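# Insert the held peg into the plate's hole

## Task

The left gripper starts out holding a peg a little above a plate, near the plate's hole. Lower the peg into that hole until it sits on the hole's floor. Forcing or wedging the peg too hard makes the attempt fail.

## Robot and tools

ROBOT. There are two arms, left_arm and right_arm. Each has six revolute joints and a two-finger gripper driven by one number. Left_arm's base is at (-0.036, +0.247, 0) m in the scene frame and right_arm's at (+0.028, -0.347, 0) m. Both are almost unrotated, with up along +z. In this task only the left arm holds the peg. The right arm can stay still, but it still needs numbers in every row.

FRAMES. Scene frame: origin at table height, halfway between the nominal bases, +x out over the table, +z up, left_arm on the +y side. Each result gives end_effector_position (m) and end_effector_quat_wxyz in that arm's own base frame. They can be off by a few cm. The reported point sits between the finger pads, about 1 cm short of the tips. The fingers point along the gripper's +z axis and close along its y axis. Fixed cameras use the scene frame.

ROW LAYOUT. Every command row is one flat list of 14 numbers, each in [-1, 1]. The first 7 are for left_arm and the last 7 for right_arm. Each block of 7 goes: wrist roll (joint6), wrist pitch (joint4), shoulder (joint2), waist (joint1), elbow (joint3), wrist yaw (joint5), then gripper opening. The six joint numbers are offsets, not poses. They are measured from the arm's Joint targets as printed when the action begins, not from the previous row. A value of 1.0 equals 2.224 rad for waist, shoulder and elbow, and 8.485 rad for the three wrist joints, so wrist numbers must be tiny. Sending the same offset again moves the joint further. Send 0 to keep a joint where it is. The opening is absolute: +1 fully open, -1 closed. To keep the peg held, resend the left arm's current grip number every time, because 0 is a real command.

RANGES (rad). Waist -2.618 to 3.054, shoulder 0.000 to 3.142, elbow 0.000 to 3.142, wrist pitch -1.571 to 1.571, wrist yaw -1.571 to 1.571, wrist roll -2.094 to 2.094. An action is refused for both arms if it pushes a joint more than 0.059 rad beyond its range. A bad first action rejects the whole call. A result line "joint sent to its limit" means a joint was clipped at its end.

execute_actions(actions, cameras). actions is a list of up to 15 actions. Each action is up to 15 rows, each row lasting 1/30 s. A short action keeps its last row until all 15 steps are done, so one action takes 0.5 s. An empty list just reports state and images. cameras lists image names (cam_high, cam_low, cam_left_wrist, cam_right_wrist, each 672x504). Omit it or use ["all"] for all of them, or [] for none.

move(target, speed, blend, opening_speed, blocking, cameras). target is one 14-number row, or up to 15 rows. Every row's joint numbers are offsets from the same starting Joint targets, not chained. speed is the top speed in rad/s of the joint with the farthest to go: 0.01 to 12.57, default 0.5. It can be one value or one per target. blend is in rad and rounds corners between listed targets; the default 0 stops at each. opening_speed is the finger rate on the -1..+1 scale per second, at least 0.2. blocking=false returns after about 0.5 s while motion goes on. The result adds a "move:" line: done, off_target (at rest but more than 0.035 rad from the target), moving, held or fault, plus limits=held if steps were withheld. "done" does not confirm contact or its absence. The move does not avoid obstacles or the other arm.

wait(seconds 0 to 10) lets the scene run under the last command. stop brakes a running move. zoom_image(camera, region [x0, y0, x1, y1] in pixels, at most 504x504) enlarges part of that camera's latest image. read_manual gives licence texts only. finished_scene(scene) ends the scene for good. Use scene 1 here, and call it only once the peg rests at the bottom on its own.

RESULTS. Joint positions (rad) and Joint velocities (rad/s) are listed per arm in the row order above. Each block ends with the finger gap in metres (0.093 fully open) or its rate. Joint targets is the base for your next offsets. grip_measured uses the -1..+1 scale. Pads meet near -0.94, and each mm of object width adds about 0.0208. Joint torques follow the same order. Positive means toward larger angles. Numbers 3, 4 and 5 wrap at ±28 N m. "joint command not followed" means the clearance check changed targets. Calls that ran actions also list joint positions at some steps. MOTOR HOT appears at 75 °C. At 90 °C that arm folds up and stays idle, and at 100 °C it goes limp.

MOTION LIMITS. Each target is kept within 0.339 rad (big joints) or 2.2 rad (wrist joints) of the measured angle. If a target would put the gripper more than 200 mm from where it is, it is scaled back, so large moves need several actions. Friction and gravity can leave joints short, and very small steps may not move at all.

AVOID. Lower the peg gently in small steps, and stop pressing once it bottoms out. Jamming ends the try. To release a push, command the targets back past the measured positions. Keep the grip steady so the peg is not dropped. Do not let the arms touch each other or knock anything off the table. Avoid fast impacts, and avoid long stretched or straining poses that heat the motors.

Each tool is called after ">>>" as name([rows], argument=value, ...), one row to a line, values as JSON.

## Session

>>> execute_actions(actions=[])

>>> zoom_image(camera="cam_left_wrist", region=[240, 60, 440, 210])

>>> zoom_image(camera="cam_low", region=[210, 180, 310, 280])

>>> zoom_image(camera="cam_high", region=[240, 220, 340, 320])

Scene clock: 0.00 s.
left_arm: end_effector_position=(+0.2800, -0.1607, +0.1327) grip_measured=-0.296 end_effector_quat_wxyz=(+0.019, +0.861, +0.508, +0.003) | right_arm: end_effector_position=(+0.3754, +0.0000, +0.4021) grip_measured=+1.000 end_effector_quat_wxyz=(+0.707, +0.000, +0.707, +0.000)
Joint names: [wrist roll, wrist pitch, shoulder, waist, elbow, wrist yaw]
Joint positions: left_arm=[1.56 -1.298 1.73 -0.515 1.493 0.013 0.031] | right_arm=[0 0 1.047 0 1.047 0 0.093]
Joint velocities: left_arm=[0.007 -0.051 0.007 -0.032 -0.012 0.051 0.009] | right_arm=[within noise]
Joint torques (N m): no reading
Motor temperatures (°C): left_arm=[29 30 36 28 36 30 31] | right_arm=[28 35 32 28 40 32 31]
Heat: left arm: 36 °C; right arm: 40 °C.
Joint targets: left_arm=[1.560 -1.296 1.710 -0.515 1.509 0.015] | right_arm=[0.000 0.008 1.043 0.000 1.060 0.000]
Tool commands: left_gripper/opening=-0.921165 right_gripper/opening=+1.0

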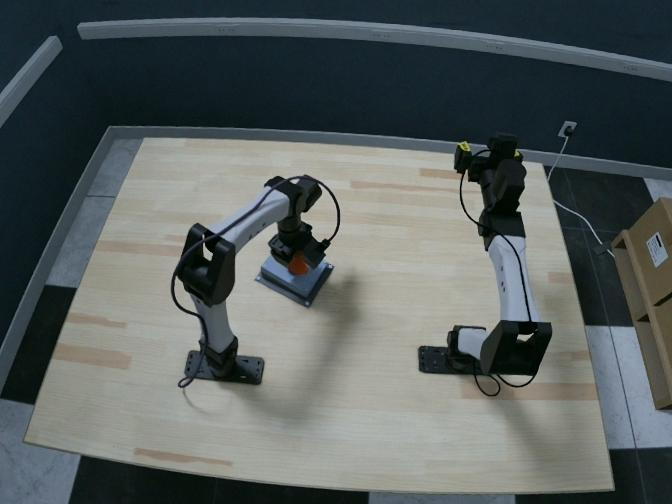

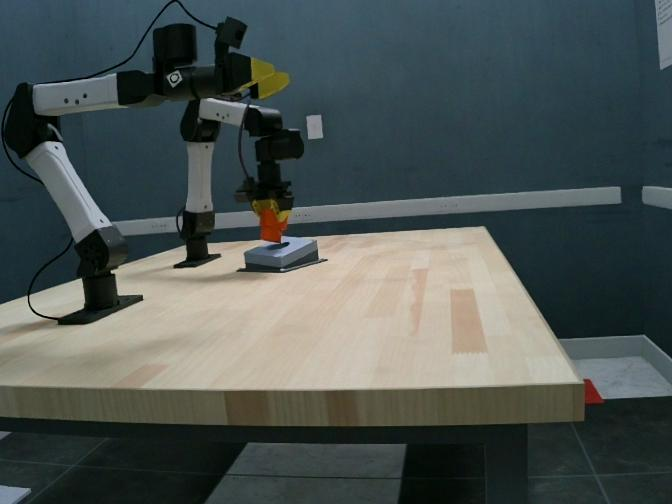

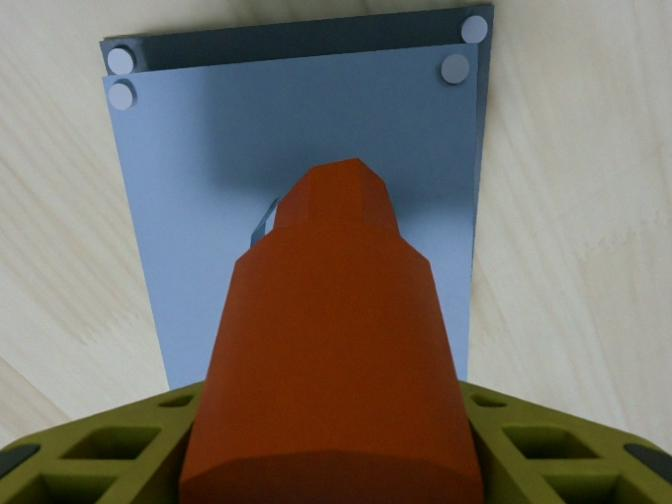

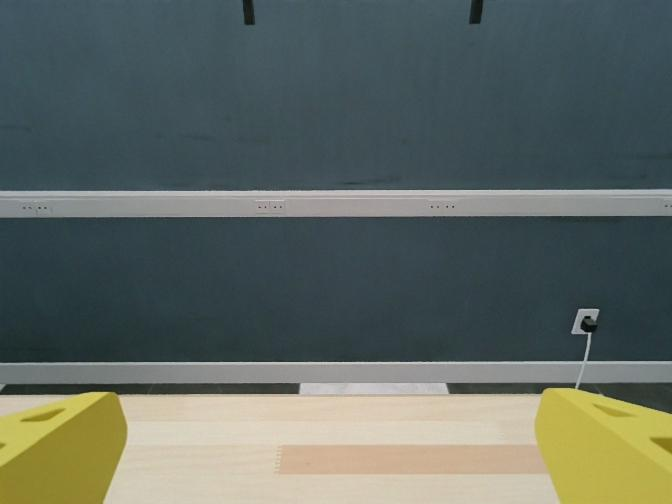

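Scaled by 2.520 from the camera's 672x504 image, which has a finer 960x720 frame.

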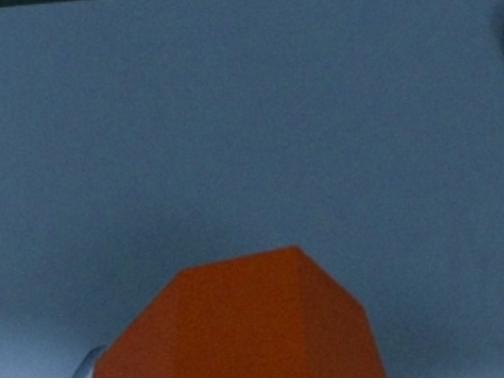

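Scaled by 5.040 from the camera's 672x504 image, which has a finer 960x720 frame.

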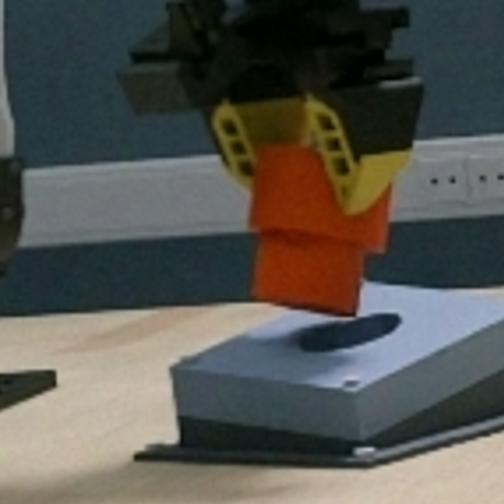

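Scaled by 5.040 from the camera's 672x504 image, which has a finer 960x720 frame.

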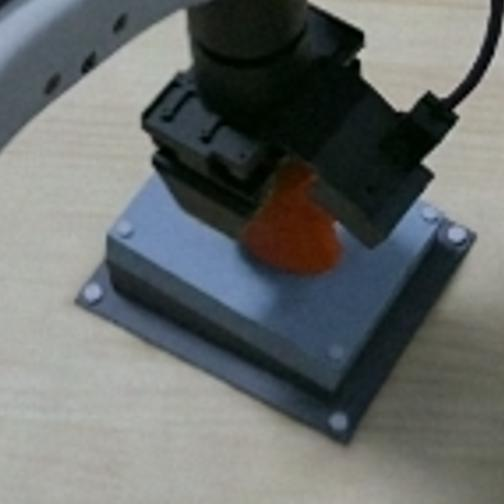

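>>> move([
  [0,-0.0106,0,0,0.0405,0,-0.921165,0,0,0,0,0,0,1.0],
  [-0.03312,-0.02876,0.10283,-0.10616,0.1196,-0.05451,-0.921165,0,0,0,0,0,0,1.0],
], speed=0.4, blend=0.04, cameras=["cam_high","cam_low","cam_left_wrist"])

>>> zoom_image(camera="cam_left_wrist", region=[240, 80, 440, 230])

>>> zoom_image(camera="cam_low", region=[230, 175, 330, 275])

>>> zoom_image(camera="cam_high", region=[240, 220, 340, 320])

Scene clock: 88.03 s.
left_arm: end_effector_position=(+0.2918, -0.1779, +0.1481) grip_measured=-0.220 end_effector_quat_wxyz=(-0.118, +0.838, +0.501, +0.183) | right_arm: end_effector_position=(+0.3754, +0.0000, +0.4021) grip_measured=+1.000 end_effector_quat_wxyz=(+0.707, +0.000, +0.707, +0.000)
Joint names: [wrist roll, wrist pitch, shoulder, waist, elbow, wrist yaw]
Joint positions: left_arm=[1.286 -1.516 1.931 -0.75 1.744 -0.419 0.035] | right_arm=[0 0 1.047 0 1.047 0 0.093]
Joint torques (N m): left_arm=[0.07 -0.25 -7.83 -0.73 8.03 -0.47] | right_arm=[-0.03 2.28 -2.81 0.01 9.84 0]
Motor temperatures (°C): left_arm=[29 30 52 27 43 30 33] | right_arm=[28 49 33 28 49 32 31]
Heat: left arm: 52 °C; right arm: 49 °C.
Joint targets: left_arm=[1.279 -1.540 1.939 -0.750 1.775 -0.448] | right_arm=[0.000 0.008 1.043 0.000 1.060 0.000]
move: done
camera_calibration:
cam_left_wrist: T_world_to_cam=[[-0.884454, 0.466069, 0.0228299, 0.337535], [0.30787, 0.546076, 0.779113, -0.0718275], [0.350654, 0.696118, -0.626468, 0.200939], [0, 0, 0, 1]] pos_world=[0.250188, -0.257969, 0.174138]
Images, in order (width x height): cam_high 672x504, cam_low 672x504, cam_left_wrist 672x504.

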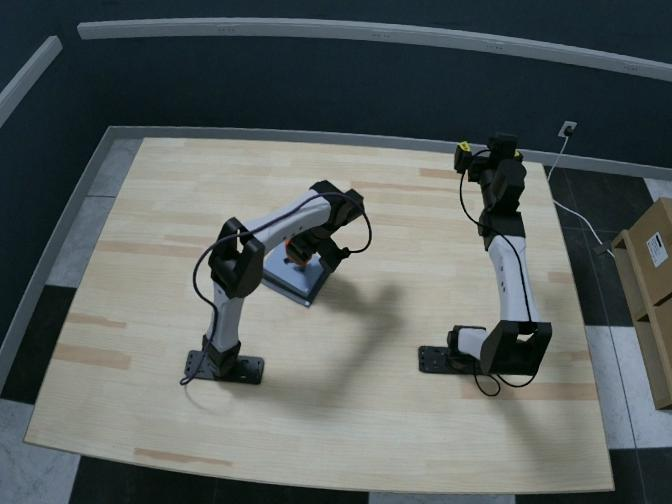

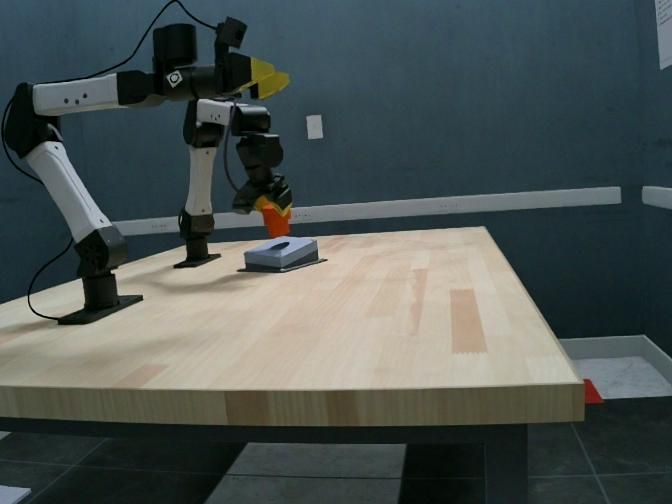

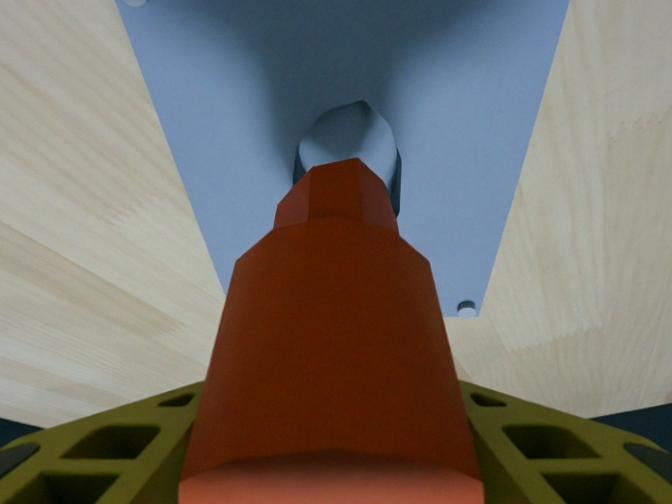

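Scaled by 2.520 from the camera's 672x504 image, which has a finer 960x720 frame.

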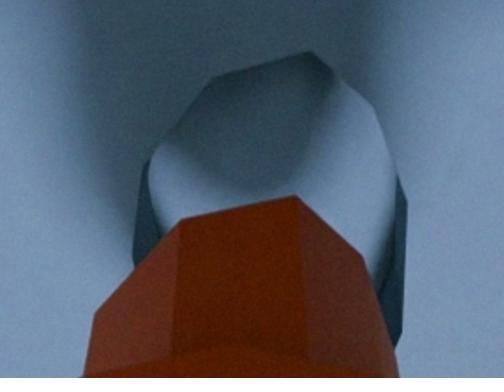

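Scaled by 5.040 from the camera's 672x504 image, which has a finer 960x720 frame.

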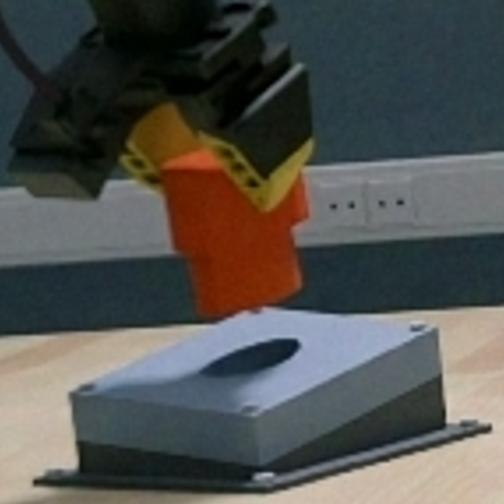

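Scaled by 5.040 from the camera's 672x504 image, which has a finer 960x720 frame.

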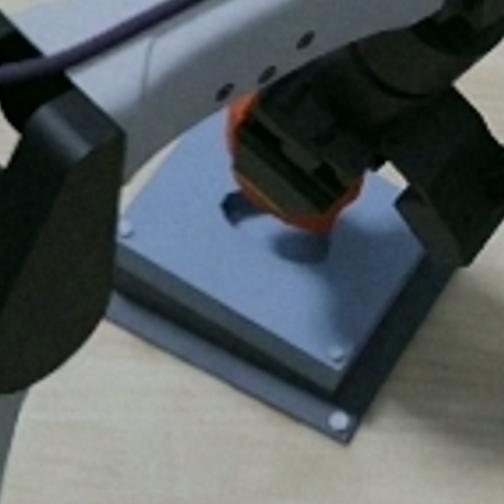

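>>> zoom_image(camera="cam_left_wrist", region=[270, 90, 430, 230])

>>> zoom_image(camera="cam_left_wrist", region=[168, 150, 504, 486])

>>> zoom_image(camera="cam_low", region=[230, 200, 320, 275])

Scaled by 3.150 from the camera's 672x504 image, which has a finer 960x720 frame.

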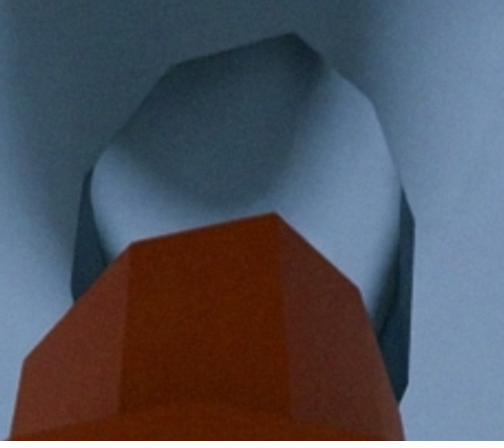

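Scaled by 1.500 from the camera's 672x504 image, which has a finer 960x720 frame.

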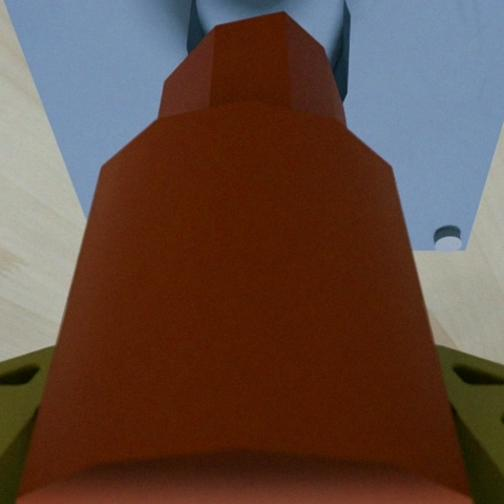

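Scaled by 5.600 from the camera's 672x504 image, which has a finer 960x720 frame.

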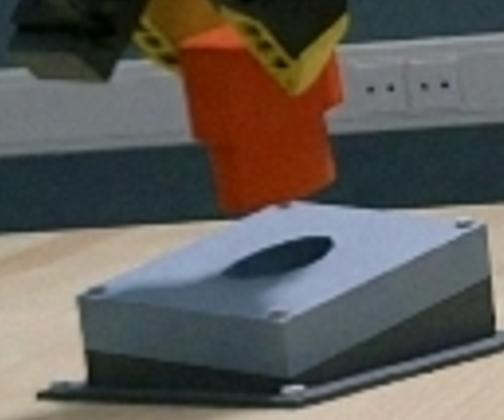

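>>> zoom_image(camera="cam_left_wrist", region=[100, 0, 250, 310])

>>> zoom_image(camera="cam_left_wrist", region=[440, 0, 590, 330])

Scaled by 1.626 from the camera's 672x504 image, which has a finer 960x720 frame.

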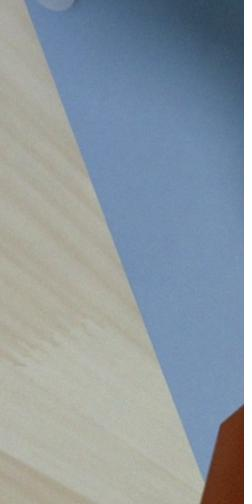

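Scaled by 1.527 from the camera's 672x504 image, which has a finer 960x720 frame.

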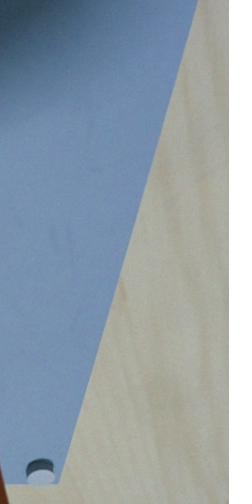

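>>> move(target=[-0.00262,0.01426,-0.0027,0.00944,-0.05688,0.00825,-0.921165,0,0,0,0,0,0,1.0], speed=0.25, cameras=["cam_low","cam_left_wrist"])

>>> zoom_image(camera="cam_left_wrist", region=[260, 120, 420, 240])

>>> zoom_image(camera="cam_low", region=[235, 190, 325, 275])

>>> zoom_image(camera="cam_left_wrist", region=[30, 0, 250, 330])

>>> zoom_image(camera="cam_left_wrist", region=[430, 0, 660, 330])

Scene clock: 178.23 s.
left_arm: end_effector_position=(+0.2889, -0.1767, +0.1215) grip_measured=-0.220 end_effector_quat_wxyz=(-0.115, +0.831, +0.519, +0.163) | right_arm: end_effector_position=(+0.3754, +0.0000, +0.4021) grip_measured=+1.000 end_effector_quat_wxyz=(+0.707, +0.000, +0.707, +0.000)
Joint names: [wrist roll, wrist pitch, shoulder, waist, elbow, wrist yaw]
Joint positions: left_arm=[1.264 -1.428 1.931 -0.733 1.648 -0.378 0.035] | right_arm=[0 0 1.047 0 1.047 0 0.093]
Joint torques (N m): left_arm=[0.06 0.13 -8.57 -0.2 5.33 -0.12] | right_arm=[0.01 2.3 -2.91 -0.1 9.78 -0.03]
Motor temperatures (°C): left_arm=[29 30 51 27 45 31 34] | right_arm=[28 54 34 28 52 32 31]
Heat: left arm: 51 °C; right arm: 54 °C.
Joint targets: left_arm=[1.257 -1.419 1.933 -0.729 1.649 -0.378] | right_arm=[0.000 0.008 1.043 0.000 1.060 0.000]
move: done
camera_calibration:
cam_left_wrist: T_world_to_cam=[[-0.902652, 0.429169, 0.0321439, 0.332526], [0.303152, 0.581034, 0.755313, -0.0405126], [0.30548, 0.69153, -0.654575, 0.200066], [0, 0, 0, 1]] pos_world=[0.251321, -0.257522, 0.150869]
Images, in order (width x height): cam_low 672x504, cam_left_wrist 672x504.

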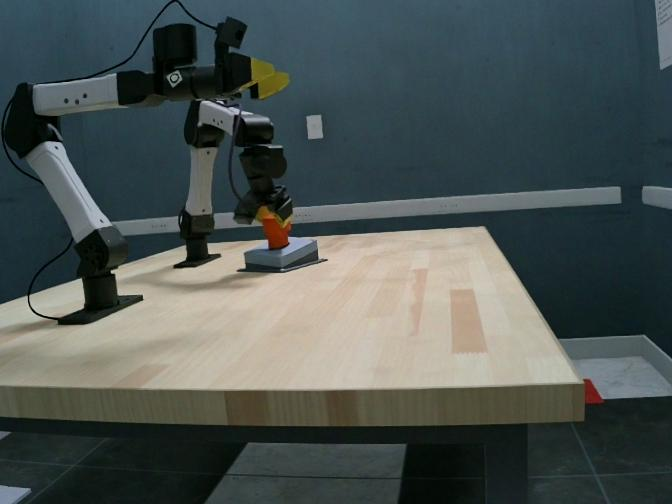

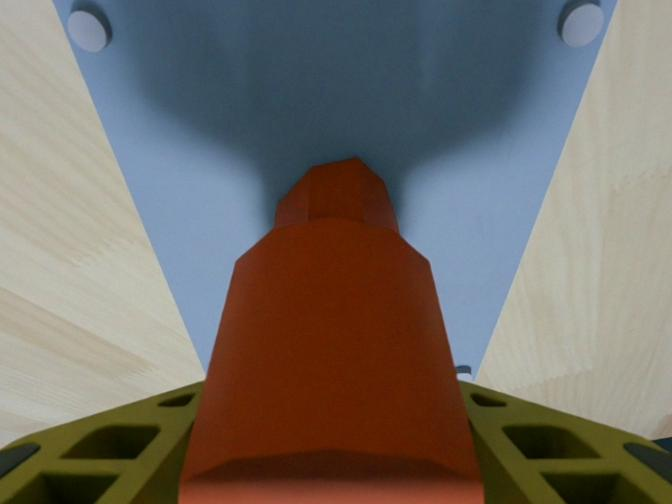

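Scaled by 3.150 from the camera's 672x504 image, which has a finer 960x720 frame.

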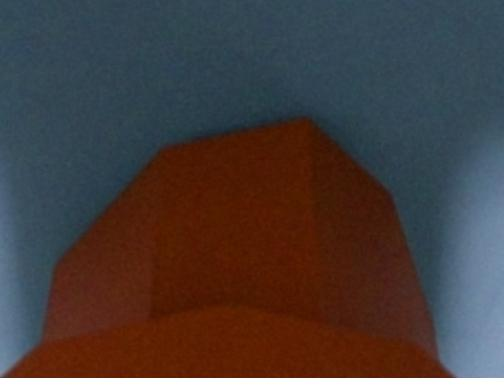

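Scaled by 5.600 from the camera's 672x504 image, which has a finer 960x720 frame.

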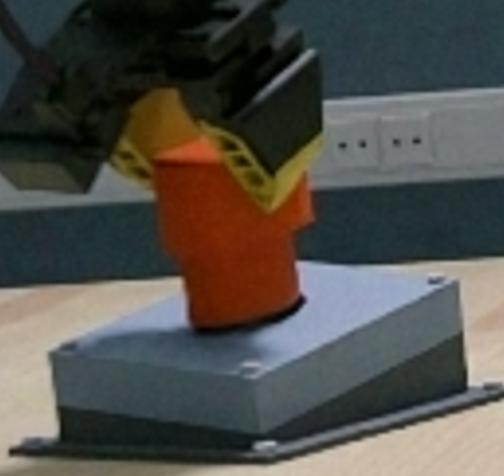

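Scaled by 1.527 from the camera's 672x504 image, which has a finer 960x720 frame.

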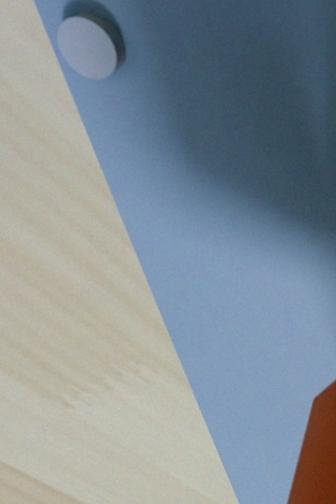

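Scaled by 1.527 from the camera's 672x504 image, which has a finer 960x720 frame.

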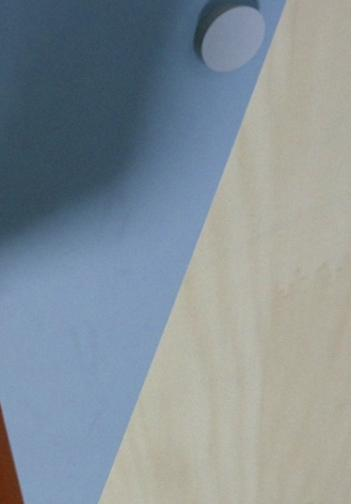

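>>> move(target=[0,-0.00412,0,0,0,-0.0053,-0.921165,0,0,0,0,0,0,1.0], speed=0.08, cameras=["cam_low","cam_left_wrist"])

>>> zoom_image(camera="cam_left_wrist", region=[260, 120, 420, 240])

>>> zoom_image(camera="cam_low", region=[250, 210, 310, 270])

Scene clock: 200.40 s.
left_arm: end_effector_position=(+0.2904, -0.1745, +0.1226) grip_measured=-0.220 end_effector_quat_wxyz=(-0.118, +0.830, +0.518, +0.171) | right_arm: end_effector_position=(+0.3754, +0.0000, +0.4021) grip_measured=+1.000 end_effector_quat_wxyz=(+0.707, +0.000, +0.707, +0.000)
Joint names: [wrist roll, wrist pitch, shoulder, waist, elbow, wrist yaw]
Joint positions: left_arm=[1.263 -1.43 1.931 -0.733 1.648 -0.395 0.035] | right_arm=[0 0 1.047 0 1.047 0 0.093]
Joint torques (N m): left_arm=[0.05 -0.24 -8.38 -0.43 5.68 -0.43] | right_arm=[0.04 2.28 -2.95 -0.1 9.96 -0.03]
Motor temperatures (°C): left_arm=[29 30 52 27 44 30 34] | right_arm=[28 55 34 28 52 32 31]
Heat: left arm: 52 °C; right arm: 55 °C.
Joint targets: left_arm=[1.257 -1.454 1.933 -0.729 1.649 -0.423] | right_arm=[0.000 0.008 1.043 0.000 1.060 0.000]
move: done
camera_calibration:
cam_left_wrist: T_world_to_cam=[[-0.90209, 0.430574, 0.0289615, 0.333486], [0.296623, 0.569908, 0.766303, -0.0445278], [0.313445, 0.699865, -0.641827, 0.196384], [0, 0, 0, 1]] pos_world=[0.252487, -0.255656, 0.150508]
Images, in order (width x height): cam_low 672x504, cam_left_wrist 672x504.

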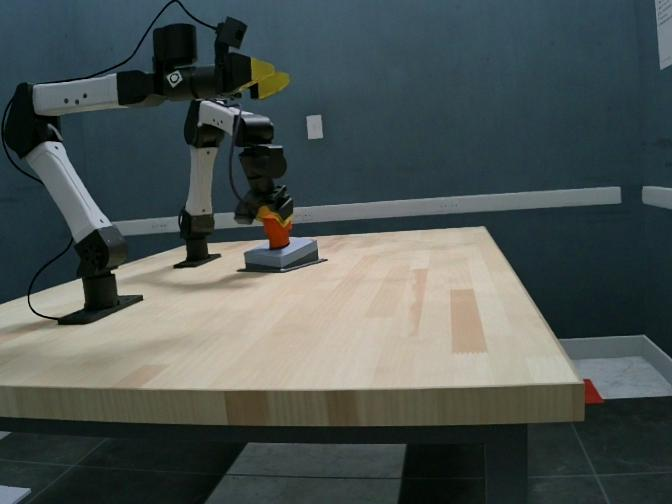

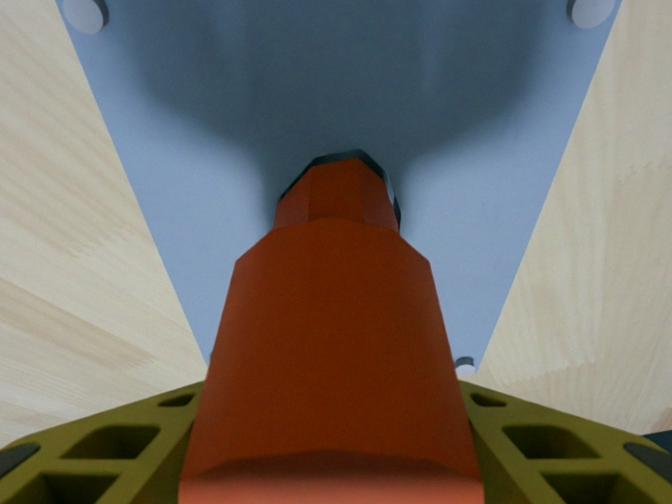

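Scaled by 3.150 from the camera's 672x504 image, which has a finer 960x720 frame.

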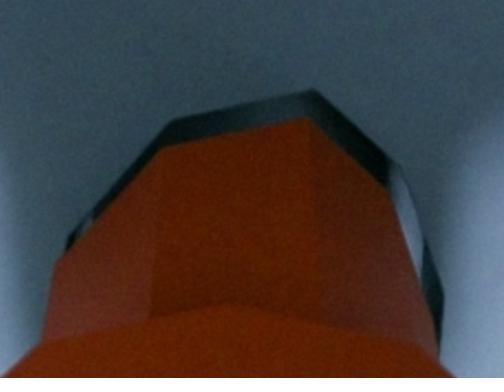

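Scaled by 8.400 from the camera's 672x504 image, which has a finer 960x720 frame.

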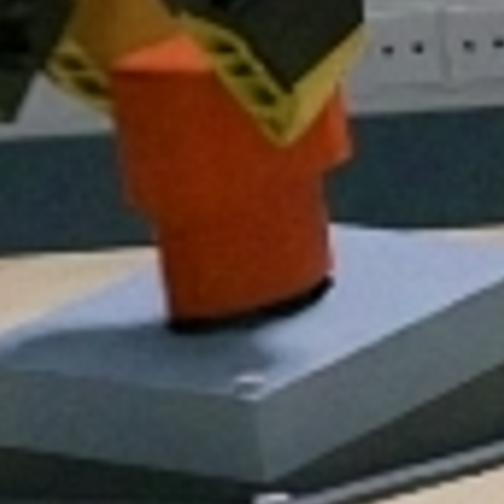

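>>> move(target=[-0.00265,0.00519,0,0.00094,-0.00643,0,-0.921165,0,0,0,0,0,0,1.0], speed=0.05, cameras=["cam_low","cam_left_wrist"])

>>> zoom_image(camera="cam_left_wrist", region=[260, 130, 420, 240])

>>> zoom_image(camera="cam_low", region=[250, 210, 310, 270])

Scene clock: 220.17 s.
left_arm: end_effector_position=(+0.2902, -0.1741, +0.1195) grip_measured=-0.220 end_effector_quat_wxyz=(-0.117, +0.824, +0.527, +0.172) | right_arm: end_effector_position=(+0.3754, +0.0000, +0.4021) grip_measured=+1.000 end_effector_quat_wxyz=(+0.707, +0.000, +0.707, +0.000)
Joint names: [wrist roll, wrist pitch, shoulder, waist, elbow, wrist yaw]
Joint positions: left_arm=[1.242 -1.419 1.931 -0.733 1.635 -0.396 0.035] | right_arm=[0 0 1.047 0 1.047 0 0.093]
Joint torques (N m): left_arm=[0.07 0.19 -8.46 -0.09 5.44 -0.46] | right_arm=[0.02 2.34 -2.99 -0.18 9.89 -0.02]
Motor temperatures (°C): left_arm=[29 30 53 27 43 31 34] | right_arm=[28 55 34 28 53 32 31]
Heat: left arm: 53 °C; right arm: 55 °C.
Joint targets: left_arm=[1.234 -1.410 1.933 -0.727 1.634 -0.423] | right_arm=[0.000 0.008 1.043 0.000 1.060 0.000]
move: done
camera_calibration:
cam_left_wrist: T_world_to_cam=[[-0.910615, 0.412699, 0.0214321, 0.333363], [0.279574, 0.577025, 0.767385, -0.0362347], [0.304332, 0.704784, -0.640828, 0.197636], [0, 0, 0, 1]] pos_world=[0.253548, -0.255961, 0.147312]
Images, in order (width x height): cam_low 672x504, cam_left_wrist 672x504.

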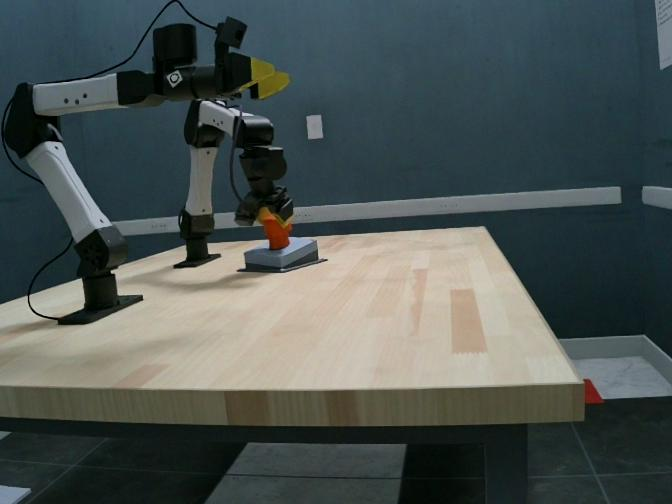

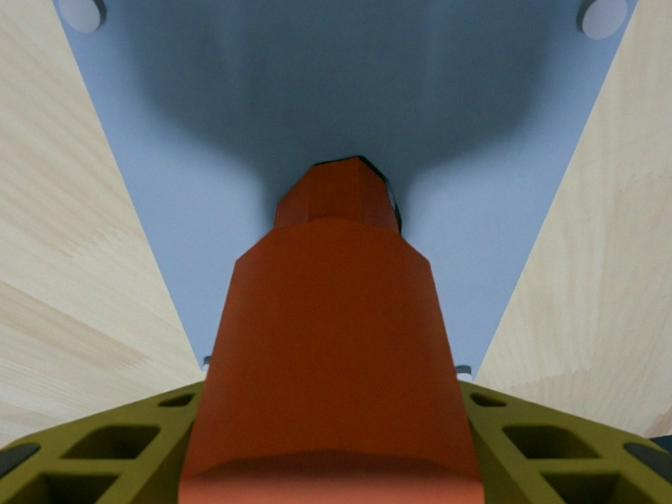

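Scaled by 3.150 from the camera's 672x504 image, which has a finer 960x720 frame.

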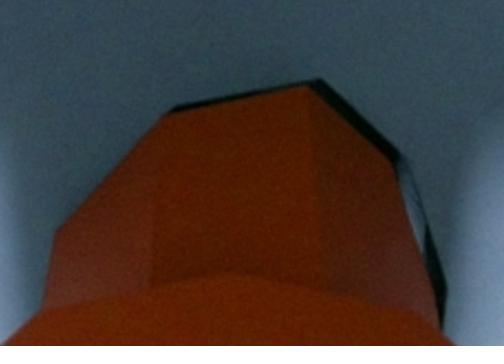

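Scaled by 8.400 from the camera's 672x504 image, which has a finer 960x720 frame.

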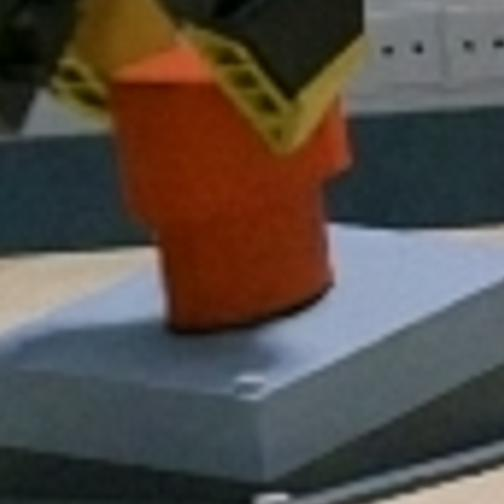

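>>> zoom_image(camera="cam_left_wrist", region=[300, 145, 410, 240])

>>> zoom_image(camera="cam_low", region=[262, 235, 298, 257])

Scaled by 4.582 from the camera's 672x504 image, which has a finer 960x720 frame.

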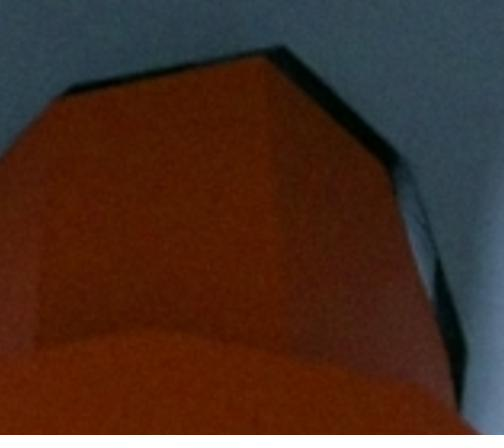

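Scaled by 14.000 from the camera's 672x504 image, which has a finer 960x720 frame.

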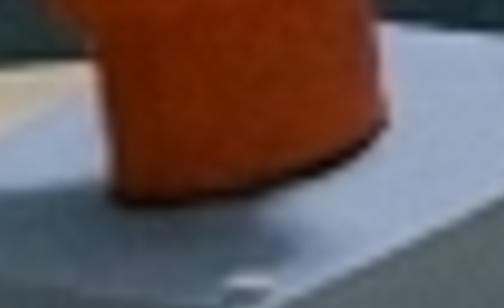

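>>> move(target=[0,0,0,0.00112,-0.0019,0,-0.921165,0,0,0,0,0,0,1.0], speed=0.03, cameras=["cam_low","cam_left_wrist"])

>>> zoom_image(camera="cam_left_wrist", region=[270, 140, 410, 240])

>>> zoom_image(camera="cam_low", region=[262, 235, 298, 257])

Scene clock: 238.23 s.
left_arm: end_effector_position=(+0.2903, -0.1725, +0.1185) grip_measured=-0.220 end_effector_quat_wxyz=(-0.119, +0.823, +0.528, +0.172) | right_arm: end_effector_position=(+0.3754, +0.0000, +0.4021) grip_measured=+1.000 end_effector_quat_wxyz=(+0.707, +0.000, +0.707, +0.000)
Joint names: [wrist roll, wrist pitch, shoulder, waist, elbow, wrist yaw]
Joint positions: left_arm=[1.241 -1.417 1.931 -0.73 1.631 -0.396 0.035] | right_arm=[0 0 1.047 0 1.047 0 0.093]
Joint torques (N m): left_arm=[0.03 0.16 -8.47 -0.21 5.27 -0.45] | right_arm=[0.06 2.32 -3.19 -0.25 9.89 0.04]
Motor temperatures (°C): left_arm=[29 30 53 27 44 31 34] | right_arm=[28 56 34 28 53 32 31]
Heat: left arm: 53 °C; right arm: 56 °C.
Joint targets: left_arm=[1.234 -1.410 1.933 -0.725 1.630 -0.423] | right_arm=[0.000 0.008 1.043 0.000 1.060 0.000]
move: done
camera_calibration:
cam_left_wrist: T_world_to_cam=[[-0.912411, 0.408572, 0.0239945, 0.332319], [0.278498, 0.576835, 0.76792, -0.0361886], [0.299909, 0.707341, -0.640097, 0.197453], [0, 0, 0, 1]] pos_world=[0.254071, -0.254568, 0.146205]
Images, in order (width x height): cam_low 672x504, cam_left_wrist 672x504.

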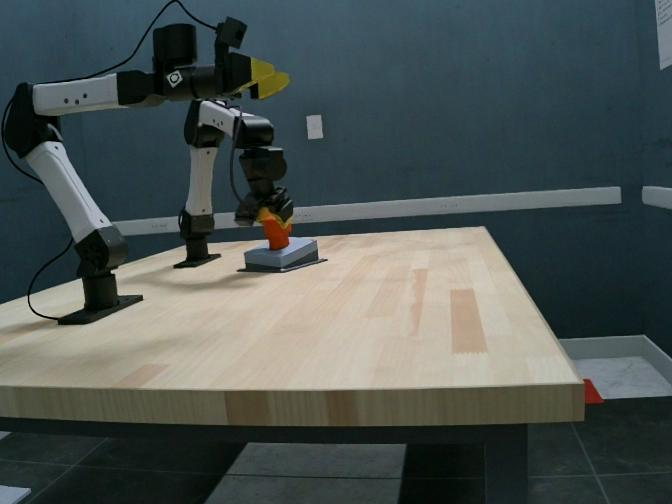

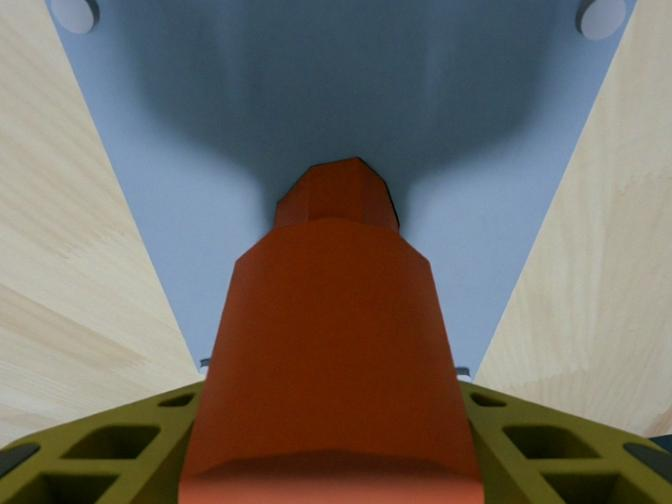

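Scaled by 3.600 from the camera's 672x504 image, which has a finer 960x720 frame.

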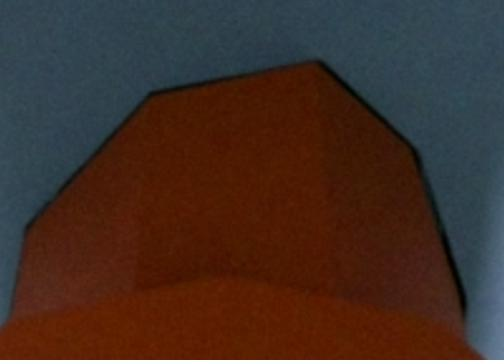

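Scaled by 14.000 from the camera's 672x504 image, which has a finer 960x720 frame.

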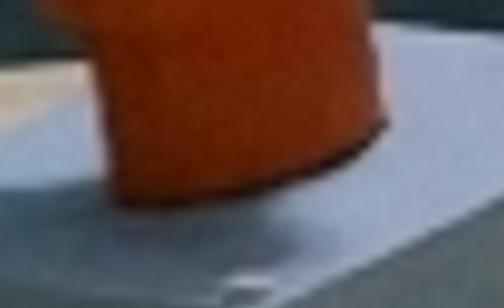

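>>> move([
  [0,-0.0001,0,0.00103,0,0,-0.921165,0,0,0,0,0,0,1.0],
  [0,0.00047,0,0.00103,-0.00247,0,-0.921165,0,0,0,0,0,0,1.0],
], speed=0.02, cameras=["cam_low","cam_left_wrist"])

>>> zoom_image(camera="cam_left_wrist", region=[270, 140, 410, 240])

>>> zoom_image(camera="cam_low", region=[262, 235, 298, 257])

Scene clock: 246.40 s.
left_arm: end_effector_position=(+0.2901, -0.1713, +0.1172) grip_measured=-0.220 end_effector_quat_wxyz=(-0.121, +0.822, +0.529, +0.171) | right_arm: end_effector_position=(+0.3754, +0.0000, +0.4021) grip_measured=+1.000 end_effector_quat_wxyz=(+0.707, +0.000, +0.707, +0.000)
Joint names: [wrist roll, wrist pitch, shoulder, waist, elbow, wrist yaw]
Joint positions: left_arm=[1.241 -1.415 1.931 -0.727 1.626 -0.396 0.035] | right_arm=[0 0 1.047 0 1.047 0 0.093]
Joint torques (N m): left_arm=[0.08 0.14 -8.54 -0.08 5.48 -0.43] | right_arm=[-0.03 2.29 -2.97 -0.24 9.72 0.03]
Motor temperatures (°C): left_arm=[29 30 53 27 44 31 34] | right_arm=[28 56 34 28 53 32 31]
Heat: left arm: 53 °C; right arm: 56 °C.
Joint targets: left_arm=[1.234 -1.406 1.933 -0.723 1.625 -0.422] | right_arm=[0.000 0.008 1.043 0.000 1.060 0.000]
move: done
camera_calibration:
cam_left_wrist: T_world_to_cam=[[-0.913305, 0.406409, 0.026553, 0.331356], [0.278702, 0.576111, 0.768389, -0.0360945], [0.296983, 0.709174, -0.639432, 0.196992], [0, 0, 0, 1]] pos_world=[0.254186, -0.253573, 0.144899]
Images, in order (width x height): cam_low 672x504, cam_left_wrist 672x504.

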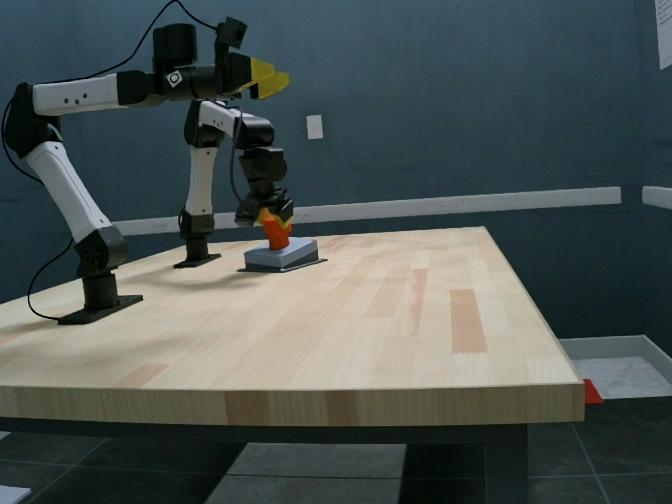

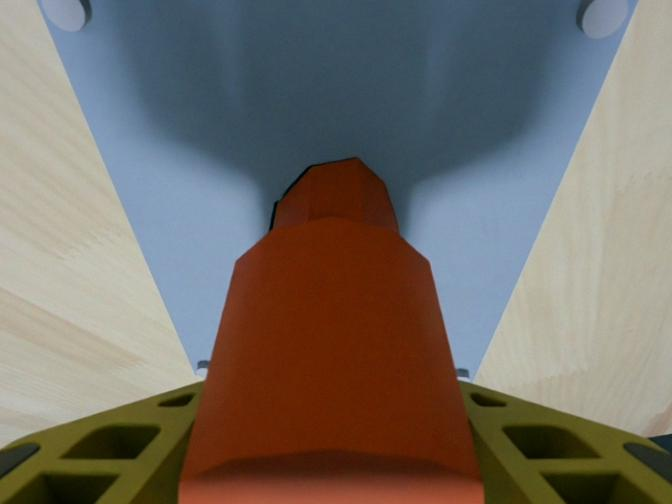

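Scaled by 3.600 from the camera's 672x504 image, which has a finer 960x720 frame.

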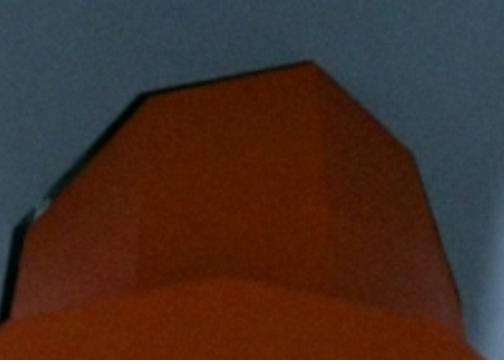

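Scaled by 14.000 from the camera's 672x504 image, which has a finer 960x720 frame.

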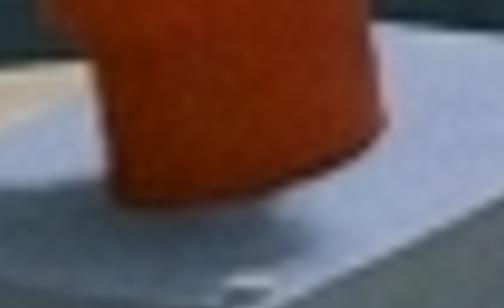

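>>> move([
  [0,0.00018,0,0.0005,0,0,-0.921165,0,0,0,0,0,0,1.0],
  [0,0.00085,0,0.0005,-0.00247,0,-0.921165,0,0,0,0,0,0,1.0],
], speed=0.02, cameras=["cam_low","cam_left_wrist"])

>>> zoom_image(camera="cam_left_wrist", region=[270, 140, 410, 240])

>>> zoom_image(camera="cam_low", region=[262, 235, 298, 257])

Scene clock: 252.17 s.
left_arm: end_effector_position=(+0.2904, -0.1715, +0.1159) grip_measured=-0.220 end_effector_quat_wxyz=(-0.120, +0.822, +0.529, +0.171) | right_arm: end_effector_position=(+0.3754, +0.0000, +0.4021) grip_measured=+1.000 end_effector_quat_wxyz=(+0.707, +0.000, +0.707, +0.000)
Joint names: [wrist roll, wrist pitch, shoulder, waist, elbow, wrist yaw]
Joint positions: left_arm=[1.241 -1.408 1.931 -0.727 1.62 -0.396 0.035] | right_arm=[0 0 1.047 0 1.047 0 0.093]
Joint torques (N m): left_arm=[0.06 0.12 -8.68 -0.21 5.24 -0.43] | right_arm=[0.03 2.25 -3.07 -0.13 9.84 0.02]
Motor temperatures (°C): left_arm=[29 30 54 27 43 31 34] | right_arm=[28 57 34 28 53 32 31]
Heat: left arm: 54 °C; right arm: 57 °C.
Joint targets: left_arm=[1.234 -1.399 1.933 -0.722 1.619 -0.422] | right_arm=[0.000 0.008 1.043 0.000 1.060 0.000]
move: done
camera_calibration:
cam_left_wrist: T_world_to_cam=[[-0.913312, 0.406489, 0.025038, 0.331852], [0.277716, 0.576654, 0.768339, -0.0346231], [0.297883, 0.708687, -0.639554, 0.195774], [0, 0, 0, 1]] pos_world=[0.254382, -0.253671, 0.143501]
Images, in order (width x height): cam_low 672x504, cam_left_wrist 672x504.

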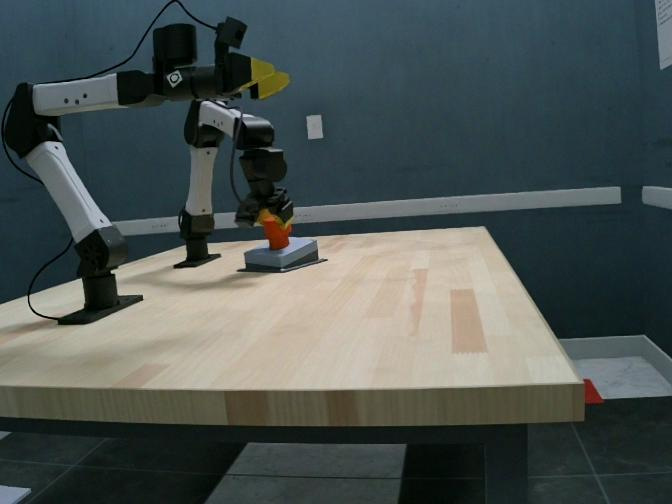

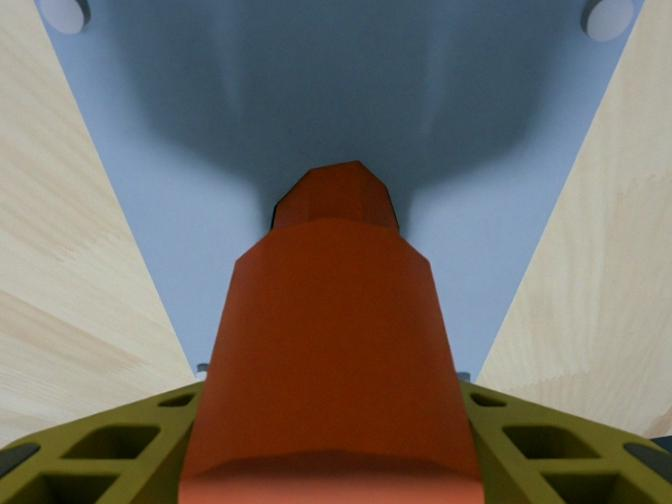

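Scaled by 3.600 from the camera's 672x504 image, which has a finer 960x720 frame.

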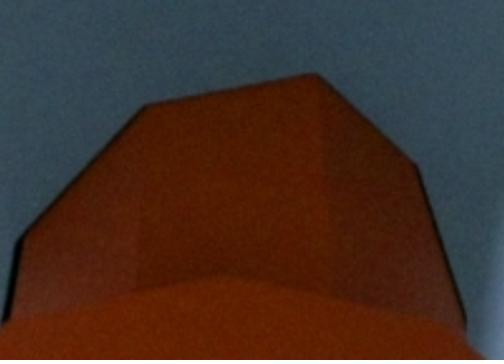

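Scaled by 14.000 from the camera's 672x504 image, which has a finer 960x720 frame.

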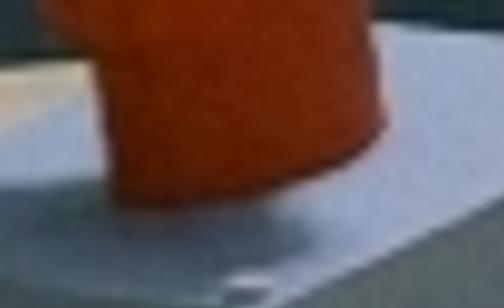

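>>> move(target=[0,0.00183,0.002,0.0007,-0.00665,0,-0.921165,0,0,0,0,0,0,1.0], speed=0.025, cameras=["cam_low","cam_left_wrist"])

>>> zoom_image(camera="cam_left_wrist", region=[270, 150, 410, 250])

Scene clock: 264.50 s.
left_arm: end_effector_position=(+0.2904, -0.1710, +0.1122) grip_measured=-0.220 end_effector_quat_wxyz=(-0.120, +0.822, +0.529, +0.172) | right_arm: end_effector_position=(+0.3754, +0.0000, +0.4021) grip_measured=+1.000 end_effector_quat_wxyz=(+0.707, +0.000, +0.707, +0.000)
Joint names: [wrist roll, wrist pitch, shoulder, waist, elbow, wrist yaw]
Joint positions: left_arm=[1.241 -1.392 1.931 -0.727 1.605 -0.397 0.035] | right_arm=[0 0 1.047 0 1.047 0 0.093]
Joint torques (N m): left_arm=[0.03 0.17 -8.05 -0.18 5.42 -0.45] | right_arm=[0.02 2.3 -3.36 -0.21 9.69 -0.04]
Motor temperatures (°C): left_arm=[29 30 54 27 43 31 34] | right_arm=[28 57 34 28 54 32 31]
Heat: left arm: 54 °C; right arm: 57 °C.
Joint targets: left_arm=[1.234 -1.383 1.937 -0.720 1.604 -0.423] | right_arm=[0.000 0.008 1.043 0.000 1.060 0.000]
move: done
camera_calibration:
cam_left_wrist: T_world_to_cam=[[-0.913594, 0.405895, 0.0243835, 0.331887], [0.276683, 0.576579, 0.768767, -0.0318529], [0.29798, 0.709088, -0.639064, 0.193102], [0, 0, 0, 1]] pos_world=[0.254483, -0.253272, 0.1398]
Images, in order (width x height): cam_low 672x504, cam_left_wrist 672x504.

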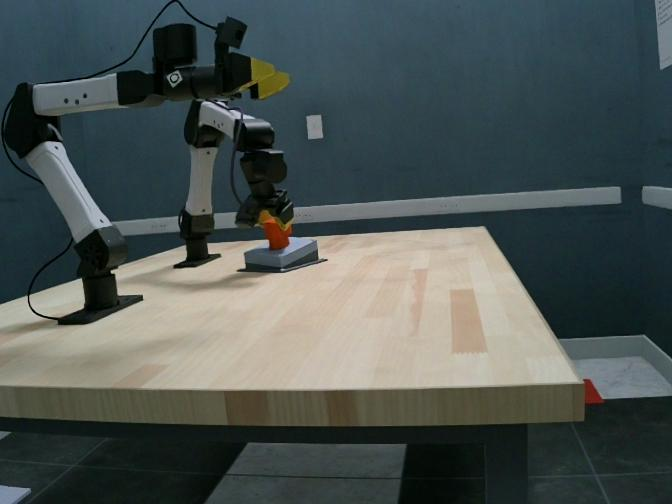

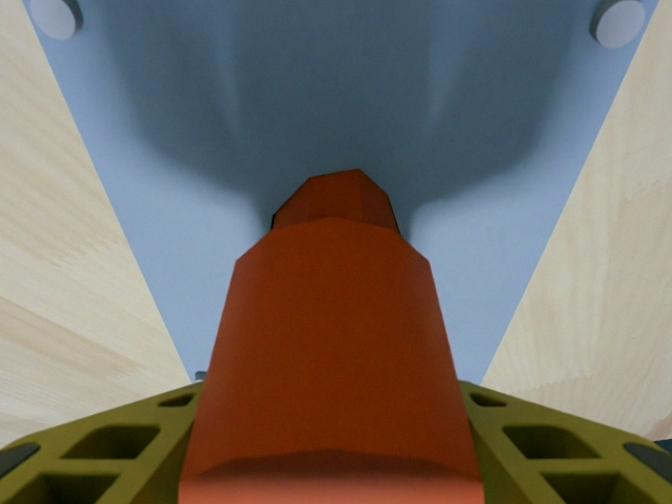

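Scaled by 3.600 from the camera's 672x504 image, which has a finer 960x720 frame.

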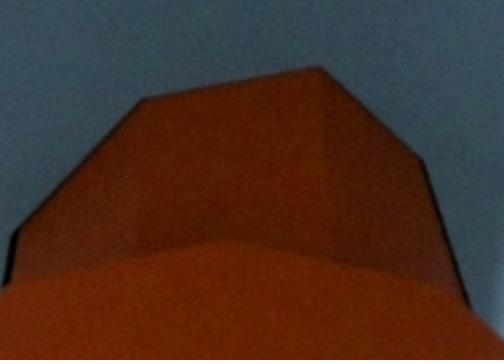

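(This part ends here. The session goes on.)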